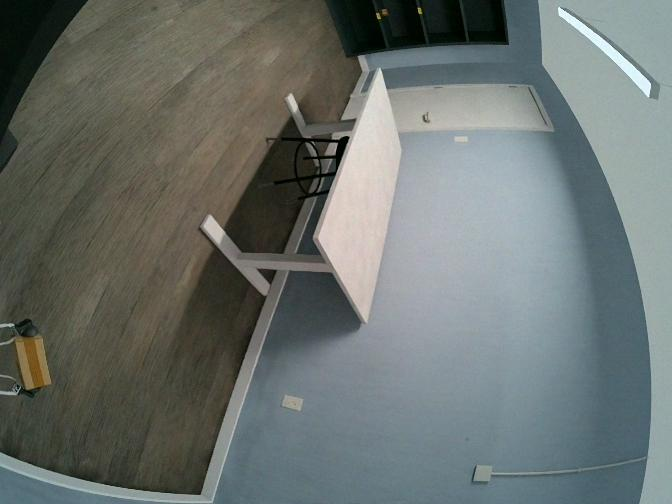

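Call:
move(
  base={"translate_m":0.33},
)

Call:
move(
  base={"rotate_rad":1.575},
  joints={"lift_m":0.88,"head_pan_rad":-1.2,"head_tilt_rad":-0.7},
)

Call:
move(
  base={"translate_m":0.95},
  cameras=["nav_camera","head_camera"],
)

Scene clock: 477.70 s.
move: done
base_odometry: x=-0.794 y=+1.989 heading=-2.929
turned_by_wheels: +0.000
turned_by_imu: +0.000
base_tilt: forward=-0.2 right=-1.1
lidar_m: 1.30 1.18 1.20 3.64 1.40 1.08 2.36 0.84 0.62 0.59 0.61 0.84
head_depth_mm: 1086 1142 1213 1288 1372 1481 1371 / 1152 1214 1286 1384 1485 1577 1360 / 1222 1299 1381 1477 1597 1643 1354 / 1301 1386 1476 1569 1740 1679 1345 / 1385 1489 1615 1478 1879 1609 1349 / 1497 1616 1754 1466 1308 1612 1339 / 1605 1762 1931 1446 1078 1656 1297
base_status: done
joint_positions: lift_m=+0.590 arm_m=+0.001 wrist_yaw_rad=+1.997 wrist_pitch_rad=-0.303 wrist_roll_rad=-0.002 gripper_m=+0.024 head_pan_rad=+0.600 head_tilt_rad=-0.450
joint_status: not commanded
measured_speeds: all 0
motor_effort: left_wheel=+5.1(12.3) right_wheel=+4.7(10.4) lift_m=+27.6(28.0) arm_m=-7.8(8.6) wrist_yaw_rad=+2.2(3.4) wrist_pitch_rad=+3.7(3.9) wrist_roll_rad=+0.7(1.0) gripper_m=-12.0(12.9) head_pan_rad=-3.5(4.0) head_tilt_rad=+3.3(5.3)
hand_pose: x=+0.1948 y=-0.0475 z=+0.6293 quat_wxyz=(+0.469, +0.645, -0.288, +0.530) (m; base frame)
wrist_depth_mm: - - - - - - - / - - - - - - - / - - - - - - - / - - - 168 - - - / - - 136 135 135 - - / - 993 128 131 136 922 950 / 879 815 137 142 787 784 832
pictures: none

Scene clock: 481.30 s.
move: done
base_odometry: x=-0.794 y=+1.989 heading=-1.355
turned_by_wheels: +1.575
turned_by_imu: +1.549
base_tilt: forward=-0.3 right=-1.2
lidar_m: 3.66 1.42 1.08 2.43 0.85 0.62 0.59 0.61 0.83 1.30 1.18 1.19
head_depth_mm: 1032 1136 1268 1421 1592 1478 - / 1065 1185 1308 1496 1634 1452 - / 1102 1226 1374 1581 1664 1383 1181 / 1146 1280 1436 1653 1673 1369 1198 / 1185 1327 1505 1743 1641 1374 1216 / 1228 1386 1503 1832 1643 1362 1178 / 1292 1451 1255 1416 1532 1351 1157
base_status: done
joint_positions: lift_m=+0.880 arm_m=+0.001 wrist_yaw_rad=+1.997 wrist_pitch_rad=-0.304 wrist_roll_rad=-0.002 gripper_m=+0.024 head_pan_rad=-1.201 head_tilt_rad=-0.700
joint_status: all done
measured_speeds: all 0
motor_effort: left_wheel=-9.1(13.0) right_wheel=+9.0(12.1) lift_m=+30.3(34.0) arm_m=-12.5(13.1) wrist_yaw_rad=+2.9(3.5) wrist_pitch_rad=+4.0(4.1) wrist_roll_rad=+0.6(0.8) gripper_m=-12.7(13.2) head_pan_rad=+3.1(5.2) head_tilt_rad=-5.4(9.1)
hand_pose: x=+0.1947 y=-0.0476 z=+0.9190 quat_wxyz=(+0.469, +0.645, -0.288, +0.530) (m; base frame)
wrist_depth_mm: - - - - - - - / - - - - - - - / - - - - - - - / - - - 168 - - - / - - 132 135 135 - - / - - 128 132 136 - - / - - 137 142 - - -
pictures: none

Scene clock: 491.93 s.
move: done
base_odometry: x=-0.590 y=+1.061 heading=-1.355
turned_by_wheels: +0.000
turned_by_imu: +0.000
base_tilt: forward=-0.4 right=-1.2
lidar_m: 2.74 1.44 1.04 1.00 1.03 1.60 1.54 1.58 1.34 0.84 0.86 0.92
head_depth_mm: 1021 1130 1215 971 758 674 - / 1056 1162 1261 958 752 1425 - / 1091 1213 1297 954 769 1393 1180 / 1136 1260 1294 937 787 1371 1191 / 1173 1312 1281 933 810 1361 1212 / 1222 1376 1261 928 1505 1361 1180 / 1277 1434 1249 918 1536 1345 1156
base_status: done
joint_positions: lift_m=+0.880 arm_m=+0.001 wrist_yaw_rad=+1.997 wrist_pitch_rad=-0.304 wrist_roll_rad=-0.002 gripper_m=+0.024 head_pan_rad=-1.200 head_tilt_rad=-0.700
joint_status: not commanded
measured_speeds: all 0
motor_effort: left_wheel=+0.2(9.0) right_wheel=+10.4(13.8) lift_m=+24.6(31.1) arm_m=-7.5(12.9) wrist_yaw_rad=+1.5(3.8) wrist_pitch_rad=+4.0(4.1) wrist_roll_rad=+0.5(0.8) gripper_m=-12.5(13.1) head_pan_rad=+3.3(4.1) head_tilt_rad=-4.3(6.6)
hand_pose: x=+0.1947 y=-0.0476 z=+0.9190 quat_wxyz=(+0.469, +0.645, -0.288, +0.530) (m; base frame)
wrist_depth_mm: - - - - - - - / - - - - - - - / - - - - - - - / - - - 169 - - - / - - 132 135 135 - - / - - 128 131 135 - - / - - 137 142 - - -
pictures: head_camera (sideways), nav_camera (sideways)
camera_calibration:
head_camera: T_world_to_cam=[[-0.261541, 0.544969, -0.796621, 1.05331], [0.93513, 0.347457, -0.0693201, 0.0841575], [0.239014, -0.763074, -0.600492, 0.735599], [0, 0, 0, 1]] pos_world=[0.0209679, -0.041947, 1.28665]
nav_camera: T_world_to_cam=[[0.24192, -0.575283, 0.781361, -0.974889], [-0.925148, -0.379541, 0.00699788, 0.0467345], [0.292533, -0.724568, -0.62404, 0.76353], [0, 0, 0, 1]] pos_world=[0.0557232, 0.0101302, 1.23789]

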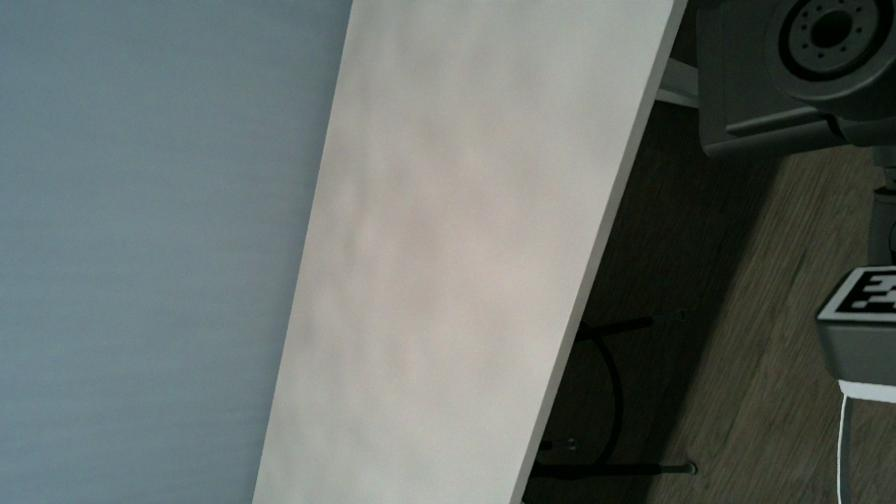

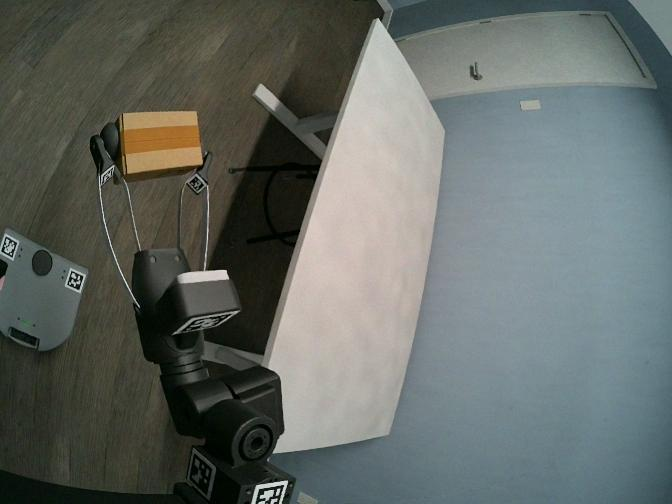

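Call:
move(
  joints={"wrist_yaw_rad":0},
  speeds={"wrist_yaw_rad":0.8},
)

Call:
move(
  joints={"arm_m":0.33,"head_pan_rad":-1.5},
)

Call:
move(
  joints={"lift_m":0.75},
  cameras=["head_camera","wrist_camera"],
)

Scene clock: 506.53 s.
move: done
base_odometry: x=-0.590 y=+1.061 heading=-1.355
turned_by_wheels: +0.000
turned_by_imu: +0.000
base_tilt: forward=-0.3 right=-1.2
lidar_m: 2.74 1.43 1.04 1.00 1.03 1.59 1.53 1.58 1.34 0.84 0.86 0.92
head_depth_mm: 1021 1130 1217 971 459 281 - / 1062 1166 1257 959 467 311 291 / 1095 1208 1298 957 768 1348 1177 / 1131 1261 1289 945 789 1373 1169 / 1175 1312 1278 932 812 1361 1158 / 1227 1372 1261 923 1504 1361 1154 / 1271 1438 1245 917 1542 1347 1154
base_status: not commanded
joint_positions: lift_m=+0.880 arm_m=+0.001 wrist_yaw_rad=+0.003 wrist_pitch_rad=-0.304 wrist_roll_rad=-0.002 gripper_m=+0.024 head_pan_rad=-1.200 head_tilt_rad=-0.700
joint_status: all done
measured_speeds: all 0
motor_effort: left_wheel=+0.5(0.7) right_wheel=+10.0(11.3) lift_m=+25.1(25.7) arm_m=-3.6(5.9) wrist_yaw_rad=-2.8(6.6) wrist_pitch_rad=+4.0(4.1) wrist_roll_rad=+0.5(0.8) gripper_m=-12.8(13.0) head_pan_rad=+3.1(4.0) head_tilt_rad=-3.8(5.0)
hand_pose: x=-0.0209 y=-0.3828 z=+0.9190 quat_wxyz=(+0.700, +0.108, -0.698, -0.106) (m; base frame)
wrist_depth_mm: - - - - - - - / - - - - - - - / - - - - - - - / - - - 159 168 - - / - - 132 135 134 - - / - - 128 131 136 - - / - - 137 142 - - -
pictures: none

Scene clock: 510.17 s.
move: done
base_odometry: x=-0.590 y=+1.061 heading=-1.355
turned_by_wheels: +0.000
turned_by_imu: +0.000
base_tilt: forward=-0.3 right=-1.1
lidar_m: 2.74 1.44 1.04 1.00 1.03 1.60 1.54 1.59 1.34 0.84 0.86 0.92
head_depth_mm: 1048 1166 1276 330 707 1368 1191 / 1047 1179 471 463 749 1392 1187 / 1055 1178 470 493 770 1352 1170 / 1061 1184 1262 905 763 1367 1166 / 1062 1191 1278 933 758 1360 1158 / 1073 1197 1260 927 778 1360 1158 / 1082 1201 1245 920 772 1316 1152
base_status: not commanded
joint_positions: lift_m=+0.880 arm_m=+0.330 wrist_yaw_rad=+0.003 wrist_pitch_rad=-0.304 wrist_roll_rad=-0.002 gripper_m=+0.024 head_pan_rad=-1.502 head_tilt_rad=-0.700
joint_status: all done
measured_speeds: all 0
motor_effort: left_wheel=+0.3(0.9) right_wheel=+10.5(11.2) lift_m=+25.7(26.4) arm_m=+13.3(15.6) wrist_yaw_rad=-3.3(4.3) wrist_pitch_rad=+3.9(4.2) wrist_roll_rad=+0.3(0.8) gripper_m=-12.0(13.3) head_pan_rad=+1.2(4.0) head_tilt_rad=-3.7(5.1)
hand_pose: x=-0.0209 y=-0.7122 z=+0.9190 quat_wxyz=(+0.700, +0.108, -0.698, -0.106) (m; base frame)
wrist_depth_mm: - - - - - - - / - - - - - - - / - - - - - - - / - - - 159 167 - - / - - 132 134 134 - - / - - 128 131 136 - - / - - 134 140 - 120 -
pictures: none

Scene clock: 512.17 s.
move: done
base_odometry: x=-0.590 y=+1.061 heading=-1.355
turned_by_wheels: +0.000
turned_by_imu: +0.000
base_tilt: forward=-0.2 right=-1.1
lidar_m: 2.74 1.43 1.04 1.00 1.03 1.59 1.53 1.59 1.34 0.84 0.86 0.92
head_depth_mm: 1045 1163 1319 1512 1608 360 297 / 1054 1177 1284 892 456 1292 1136 / 1060 1183 1261 544 700 1335 1166 / 1060 1182 1268 873 743 1372 1170 / 1069 1189 1279 933 760 1367 1165 / 1073 1203 1267 927 778 1359 1157 / 1081 1211 1243 916 776 1326 1162
base_status: not commanded
joint_positions: lift_m=+0.750 arm_m=+0.330 wrist_yaw_rad=+0.003 wrist_pitch_rad=-0.304 wrist_roll_rad=-0.002 gripper_m=+0.024 head_pan_rad=-1.502 head_tilt_rad=-0.700
joint_status: all done
measured_speeds: all 0
motor_effort: left_wheel=+0.4(0.7) right_wheel=+10.5(11.0) lift_m=+26.2(27.2) arm_m=+11.6(13.4) wrist_yaw_rad=-2.6(4.7) wrist_pitch_rad=+4.1(4.1) wrist_roll_rad=+0.7(0.8) gripper_m=-12.7(12.9) head_pan_rad=+4.0(4.0) head_tilt_rad=-2.9(4.7)
hand_pose: x=-0.0209 y=-0.7122 z=+0.7890 quat_wxyz=(+0.700, +0.108, -0.698, -0.106) (m; base frame)
wrist_depth_mm: - - - - - - - / - - - - - - - / - - - - - - - / - - - 160 167 - - / - - 132 135 134 - - / - - 128 131 135 - - / - - 134 139 - - -
pictures: head_camera (sideways), wrist_camera
camera_calibration:
head_camera: T_world_to_cam=[[-0.0878855, 0.598068, -0.796612, 1.05227], [0.996129, 0.0540928, -0.0692861, 0.0837153], [0.0016532, -0.799618, -0.600507, 0.73704], [0, 0, 0, 1]] pos_world=[0.0078691, -0.0445044, 1.28665]
wrist_camera: T_world_to_cam=[[-0.998898, -0.0427081, -0.019449, -0.0292779], [-0.00369623, 0.484756, -0.874641, 1.06782], [0.0467823, -0.873606, -0.48438, -0.0729144], [0, 0, 0, 1]] pos_world=[-0.0218876, -0.582579, 0.898068]

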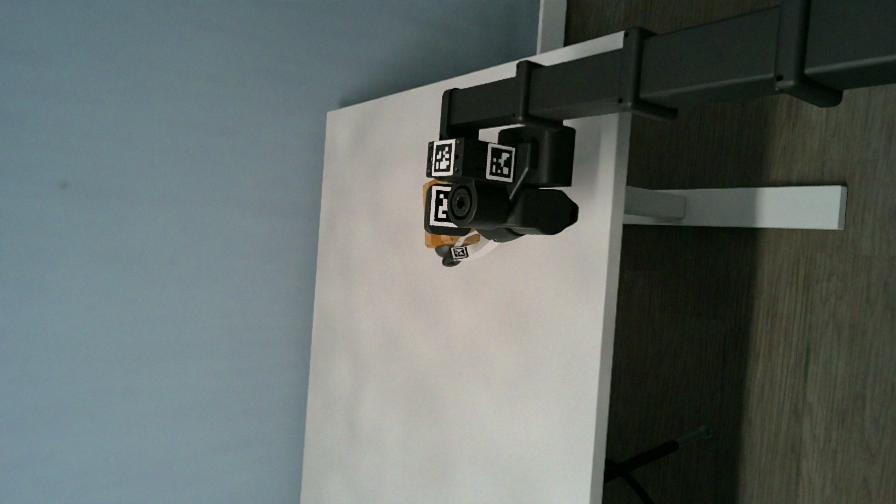

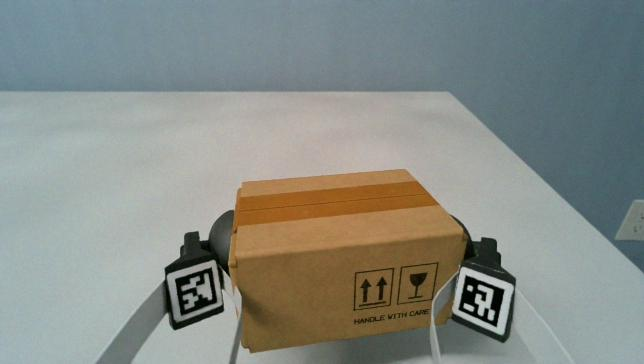

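Well over the desk. Lower gently.

Call:
move(
  joints={"lift_m":0.69},
  speeds={"lift_m":0.02},
  contact_limits={"lift_m":{"down":13}},
  cameras=["wrist_camera"],
)

Scene clock: 519.53 s.
move: done
base_odometry: x=-0.590 y=+1.061 heading=-1.355
turned_by_wheels: +0.000
turned_by_imu: +0.000
base_tilt: forward=-0.3 right=-1.2
lidar_m: 2.74 1.43 1.04 1.00 1.03 1.59 1.53 1.59 1.34 0.84 0.86 0.93
head_depth_mm: 1047 1160 1316 1509 1611 1363 368 / 1052 1172 1275 963 526 436 375 / 1063 1175 1261 948 577 1342 1159 / 1061 1193 1278 941 719 1369 1164 / 1071 1196 1273 933 757 1365 1166 / 1078 1202 1261 925 779 1358 1156 / 1085 1210 1251 922 772 1323 1152
base_status: not commanded
joint_positions: lift_m=+0.690 arm_m=+0.330 wrist_yaw_rad=+0.002 wrist_pitch_rad=-0.251 wrist_roll_rad=-0.001 gripper_m=+0.024 head_pan_rad=-1.500 head_tilt_rad=-0.700
joint_status: all done
measured_speeds: all 0
motor_effort: left_wheel=+0.6(0.8) right_wheel=+9.7(11.1) lift_m=+20.3(31.4) arm_m=+6.2(9.3) wrist_yaw_rad=-2.6(4.1) wrist_pitch_rad=-5.8(6.3) wrist_roll_rad=+0.2(0.8) gripper_m=-12.3(13.0) head_pan_rad=+4.2(4.2) head_tilt_rad=-2.9(3.9)
contact_limits: lift_m down 13 (down: maximum 72; up: maximum 65)
hand_pose: x=-0.0209 y=-0.7172 z=+0.7417 quat_wxyz=(+0.702, +0.090, -0.701, -0.088) (m; base frame)
wrist_depth_mm: - - - - - - - / - - - - - - - / - - - - - - - / - - - 157 166 - - / - - 134 128 134 - - / - - 128 131 136 - - / - - 134 139 - - -
pictures: wrist_camera
camera_calibration:
wrist_camera: T_world_to_cam=[[-0.998902, -0.0430787, -0.0184115, -0.0314984], [-0.00229588, 0.437545, -0.899193, 1.01323], [0.046792, -0.898164, -0.437164, -0.152787], [0, 0, 0, 1]] pos_world=[-0.0219884, -0.581919, 0.843718]

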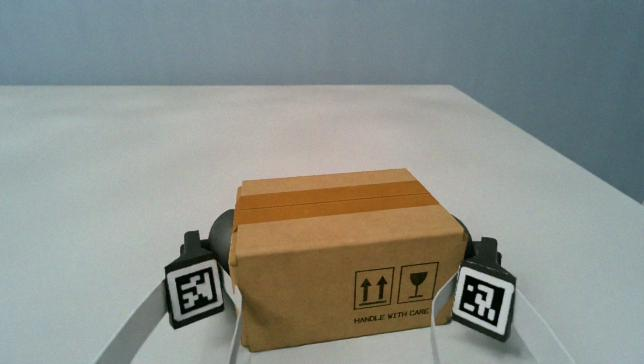

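Call:
move(
  joints={"lift_m":0.702},
)

Call:
move(
  joints={"gripper_m":0.179},
  cameras=["wrist_camera"],
)

Call:
move(
  joints={"arm_m":0.15},
)

Call:
move(
  joints={"lift_m":0.9,"wrist_pitch_rad":-0.4},
)

Call:
move(
  joints={"arm_m":0},
  cameras=["head_camera"],
)

Call:
move(
  joints={"wrist_yaw_rad":3.0},
)

Scene clock: 528.03 s.
move: done
base_odometry: x=-0.590 y=+1.061 heading=-1.355
turned_by_wheels: +0.000
turned_by_imu: +0.000
base_tilt: forward=-0.3 right=-1.1
lidar_m: 2.73 1.44 1.04 1.00 1.03 1.60 1.54 1.59 1.34 0.84 0.86 0.93
head_depth_mm: 1048 1168 1311 1504 1606 1362 336 / 1054 1176 1273 959 497 415 376 / 1057 1174 1256 953 575 1349 1167 / 1061 1183 1274 942 739 1374 1171 / 1067 1197 1274 936 760 1366 1168 / 1077 1202 1262 927 780 1359 1159 / 1079 1211 1243 920 772 1322 1154
base_status: not commanded
joint_positions: lift_m=+0.702 arm_m=+0.330 wrist_yaw_rad=+0.002 wrist_pitch_rad=-0.292 wrist_roll_rad=-0.001 gripper_m=+0.024 head_pan_rad=-1.500 head_tilt_rad=-0.700
joint_status: all done
measured_speeds: all 0
motor_effort: left_wheel=+0.6(0.8) right_wheel=+10.2(11.0) lift_m=+30.5(31.1) arm_m=+3.4(4.2) wrist_yaw_rad=-1.6(4.1) wrist_pitch_rad=+1.7(5.8) wrist_roll_rad=+0.3(0.3) gripper_m=-12.3(12.7) head_pan_rad=+3.3(4.3) head_tilt_rad=-2.1(3.4)
hand_pose: x=-0.0209 y=-0.7134 z=+0.7439 quat_wxyz=(+0.700, +0.104, -0.699, -0.102) (m; base frame)
wrist_depth_mm: - - - - - - - / - - - - - - - / - - - - - - - / - - - 157 165 - - / - - 135 128 134 - - / - - 129 132 136 - - / - - 134 140 - - -
pictures: none

Scene clock: 530.13 s.
move: done
base_odometry: x=-0.590 y=+1.061 heading=-1.355
turned_by_wheels: +0.000
turned_by_imu: +0.000
base_tilt: forward=-0.5 right=-1.3
lidar_m: 2.73 1.43 1.04 1.00 1.03 1.60 1.53 1.59 1.34 0.84 0.86 0.92
head_depth_mm: 1048 1162 1312 1516 1598 1369 335 / 1056 1172 1278 960 496 415 376 / 1057 1173 1263 949 575 1343 1167 / 1059 1185 1271 944 739 1376 1167 / 1071 1195 1280 933 760 1358 1168 / 1071 1202 1262 923 777 1356 1165 / 1079 1210 1251 917 774 1324 1157
base_status: not commanded
joint_positions: lift_m=+0.702 arm_m=+0.330 wrist_yaw_rad=+0.002 wrist_pitch_rad=-0.296 wrist_roll_rad=-0.001 gripper_m=+0.179 head_pan_rad=-1.500 head_tilt_rad=-0.700
joint_status: all done
measured_speeds: all 0
motor_effort: left_wheel=+0.3(0.8) right_wheel=+10.0(10.6) lift_m=+25.9(30.2) arm_m=+2.0(3.6) wrist_yaw_rad=-2.0(3.3) wrist_pitch_rad=+2.4(2.6) wrist_roll_rad=+0.3(0.3) gripper_m=+0.4(84.1) head_pan_rad=+3.5(3.9) head_tilt_rad=-2.2(3.2)
hand_pose: x=-0.0211 y=-0.7130 z=+0.7429 quat_wxyz=(+0.700, +0.105, -0.699, -0.104) (m; base frame)
wrist_depth_mm: - - - - - - - / - - - - - - - / - - - - - - - / - - - 156 164 - - / - 142 130 130 135 - - / - 126 127 132 137 - - / - - 136 141 145 - 105
pictures: wrist_camera
camera_calibration:
wrist_camera: T_world_to_cam=[[-0.998935, -0.0414481, -0.0202675, -0.0289595], [-0.00198725, 0.477525, -0.878616, 1.02577], [0.0460952, -0.87764, -0.477099, -0.104188], [0, 0, 0, 1]] pos_world=[-0.0220876, -0.58247, 0.850961]

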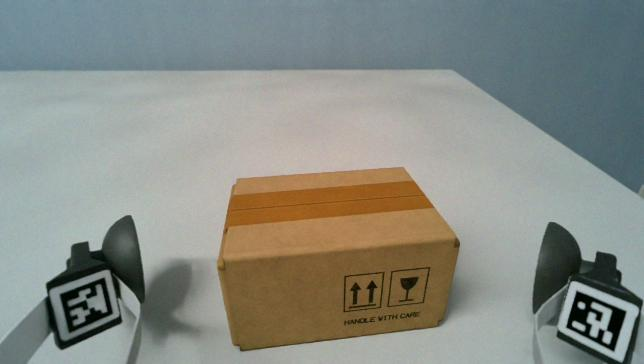

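Scene clock: 532.70 s.
move: done
base_odometry: x=-0.590 y=+1.061 heading=-1.355
turned_by_wheels: +0.000
turned_by_imu: +0.000
base_tilt: forward=-0.3 right=-1.2
lidar_m: 2.74 1.43 1.04 1.00 1.03 1.60 1.53 1.59 1.34 0.84 0.86 0.92
head_depth_mm: 1045 1165 1319 1509 1614 1366 351 / 1052 1176 1277 960 754 416 392 / 1059 1181 1268 948 748 421 1127 / 1065 1190 1275 946 763 1280 1150 / 1070 1198 1279 935 760 1366 1163 / 1080 1199 1262 925 781 1353 1160 / 1084 1215 1244 920 774 1318 1159
base_status: not commanded
joint_positions: lift_m=+0.702 arm_m=+0.150 wrist_yaw_rad=+0.002 wrist_pitch_rad=-0.296 wrist_roll_rad=-0.001 gripper_m=+0.179 head_pan_rad=-1.500 head_tilt_rad=-0.700
joint_status: all done
measured_speeds: all 0
motor_effort: left_wheel=+0.6(0.7) right_wheel=+9.6(10.6) lift_m=+24.8(26.1) arm_m=-13.0(14.5) wrist_yaw_rad=-0.6(3.3) wrist_pitch_rad=+2.4(2.6) wrist_roll_rad=+0.2(0.5) gripper_m=+0.6(1.1) head_pan_rad=+3.3(4.0) head_tilt_rad=-2.5(3.0)
hand_pose: x=-0.0211 y=-0.5330 z=+0.7429 quat_wxyz=(+0.700, +0.105, -0.699, -0.104) (m; base frame)
wrist_depth_mm: - - - - - - - / - - - 298 - - - / - - - 290 297 - - / - - - - - - - / - 143 - - - - - / - 126 - - - - - / - - - - - - 105
pictures: none

Scene clock: 535.33 s.
move: done
base_odometry: x=-0.590 y=+1.061 heading=-1.355
turned_by_wheels: +0.000
turned_by_imu: +0.000
base_tilt: forward=-0.3 right=-1.2
lidar_m: 2.74 1.43 1.04 1.00 1.03 1.60 1.53 1.59 1.34 0.84 0.87 0.92
head_depth_mm: 1043 1163 1311 318 305 1386 1186 / 1055 1179 1280 295 301 1388 1183 / 1060 1182 1267 311 330 1345 1167 / 1065 1179 1264 907 736 1371 1171 / 1073 1188 1272 929 757 1365 1163 / 1074 1203 1263 924 779 1356 1154 / 1083 1212 1241 920 771 1323 1153
base_status: not commanded
joint_positions: lift_m=+0.900 arm_m=+0.150 wrist_yaw_rad=+0.002 wrist_pitch_rad=-0.413 wrist_roll_rad=-0.001 gripper_m=+0.179 head_pan_rad=-1.500 head_tilt_rad=-0.700
joint_status: all done
measured_speeds: all 0
motor_effort: left_wheel=+0.4(0.8) right_wheel=+10.3(10.7) lift_m=+30.7(33.2) arm_m=-10.9(13.2) wrist_yaw_rad=-1.9(3.3) wrist_pitch_rad=+1.8(5.4) wrist_roll_rad=+0.3(0.4) gripper_m=+1.0(1.2) head_pan_rad=+3.7(3.8) head_tilt_rad=-2.4(2.6)
hand_pose: x=-0.0212 y=-0.5200 z=+0.9139 quat_wxyz=(+0.693, +0.146, -0.691, -0.145) (m; base frame)
wrist_depth_mm: - - - - - - - / - - - - - - - / - - - - - - - / - - - - - - - / - 143 - 392 - - - / - 126 - - - - - / - - - - - - 105
pictures: none

Scene clock: 537.70 s.
move: done
base_odometry: x=-0.590 y=+1.061 heading=-1.355
turned_by_wheels: +0.000
turned_by_imu: +0.000
base_tilt: forward=-0.2 right=-1.2
lidar_m: 2.74 1.44 1.04 1.00 1.03 1.60 1.53 1.59 1.34 0.84 0.86 0.93
head_depth_mm: 1047 1165 1316 1514 1612 - - / 1053 1169 1285 962 751 - - / 1061 1177 1261 950 297 289 - / 1066 1189 1271 947 739 336 1169 / 1067 1194 1277 937 758 1333 1171 / 1081 1198 1261 925 777 1354 1160 / 1080 1203 1249 914 774 1318 1153
base_status: not commanded
joint_positions: lift_m=+0.900 arm_m=+0.001 wrist_yaw_rad=+0.002 wrist_pitch_rad=-0.413 wrist_roll_rad=-0.001 gripper_m=+0.179 head_pan_rad=-1.500 head_tilt_rad=-0.700
joint_status: all done
measured_speeds: all 0
motor_effort: left_wheel=+0.4(0.9) right_wheel=+9.9(10.7) lift_m=+28.5(31.2) arm_m=-12.2(14.5) wrist_yaw_rad=-1.6(3.0) wrist_pitch_rad=+1.9(2.0) wrist_roll_rad=+0.2(0.5) gripper_m=+0.7(1.2) head_pan_rad=+2.5(3.8) head_tilt_rad=-1.6(2.7)
hand_pose: x=-0.0212 y=-0.3706 z=+0.9139 quat_wxyz=(+0.693, +0.146, -0.691, -0.145) (m; base frame)
wrist_depth_mm: - - - - - - - / - - - - - - - / - - - - - - - / - - - 510 - - - / - 142 - - - 477 - / - 139 - - - - - / - - - - - - 105
pictures: head_camera (sideways)
camera_calibration:
head_camera: T_world_to_cam=[[-0.0888448, 0.597913, -0.796622, 1.05229], [0.996041, 0.0557182, -0.0692655, 0.0836615], [0.0029716, -0.799622, -0.600496, 0.737016], [0, 0, 0, 1]] pos_world=[0.00796985, -0.0445037, 1.28665]

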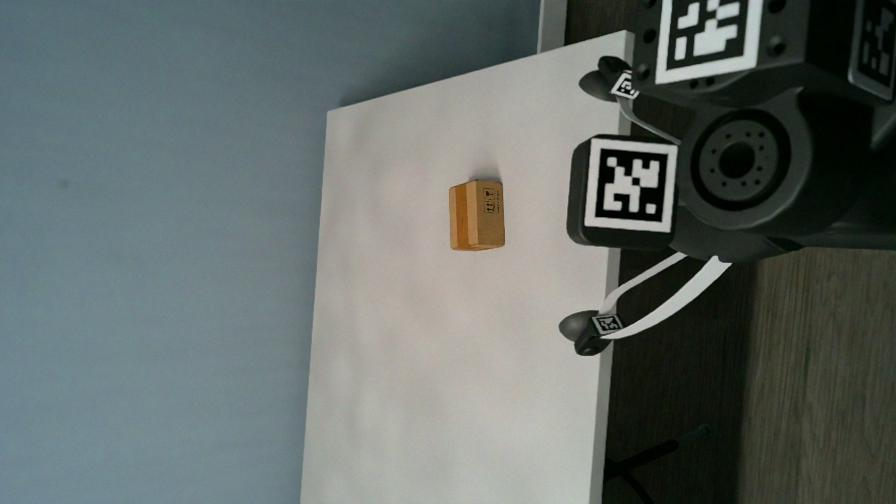

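Scene clock: 540.20 s.
move: done
base_odometry: x=-0.590 y=+1.061 heading=-1.355
turned_by_wheels: +0.000
turned_by_imu: +0.000
base_tilt: forward=-0.3 right=-1.3
lidar_m: 2.74 1.43 1.04 1.00 1.03 1.60 1.53 1.58 1.34 0.84 0.86 0.92
head_depth_mm: 1051 1169 1308 1509 1618 - - / 1057 1170 1279 957 755 - - / 1057 1182 1263 949 772 1446 - / 1061 1191 1269 942 763 - - / 1066 1193 1275 932 761 - - / 1077 1200 1262 928 778 1358 1156 / 1081 1207 1242 915 773 1312 1156
base_status: not commanded
joint_positions: lift_m=+0.900 arm_m=+0.001 wrist_yaw_rad=+2.997 wrist_pitch_rad=-0.413 wrist_roll_rad=-0.001 gripper_m=+0.179 head_pan_rad=-1.500 head_tilt_rad=-0.700
joint_status: all done
measured_speeds: all 0
motor_effort: left_wheel=+0.2(0.8) right_wheel=+10.2(10.6) lift_m=+25.0(28.4) arm_m=-10.1(12.5) wrist_yaw_rad=+3.1(6.2) wrist_pitch_rad=+1.8(2.1) wrist_roll_rad=+0.2(0.4) gripper_m=+0.7(1.1) head_pan_rad=+2.8(3.4) head_tilt_rad=-1.1(2.3)
hand_pose: x=+0.0112 y=+0.0772 z=+0.9139 quat_wxyz=(+0.195, +0.700, +0.095, +0.680) (m; base frame)
wrist_depth_mm: - 137 - - - - - / - 147 - - - - - / - 161 - - - - - / - 185 - - - - - / - 190 215 - - - - / 123 140 240 - - - - / - - 277 - - - 105
pictures: none


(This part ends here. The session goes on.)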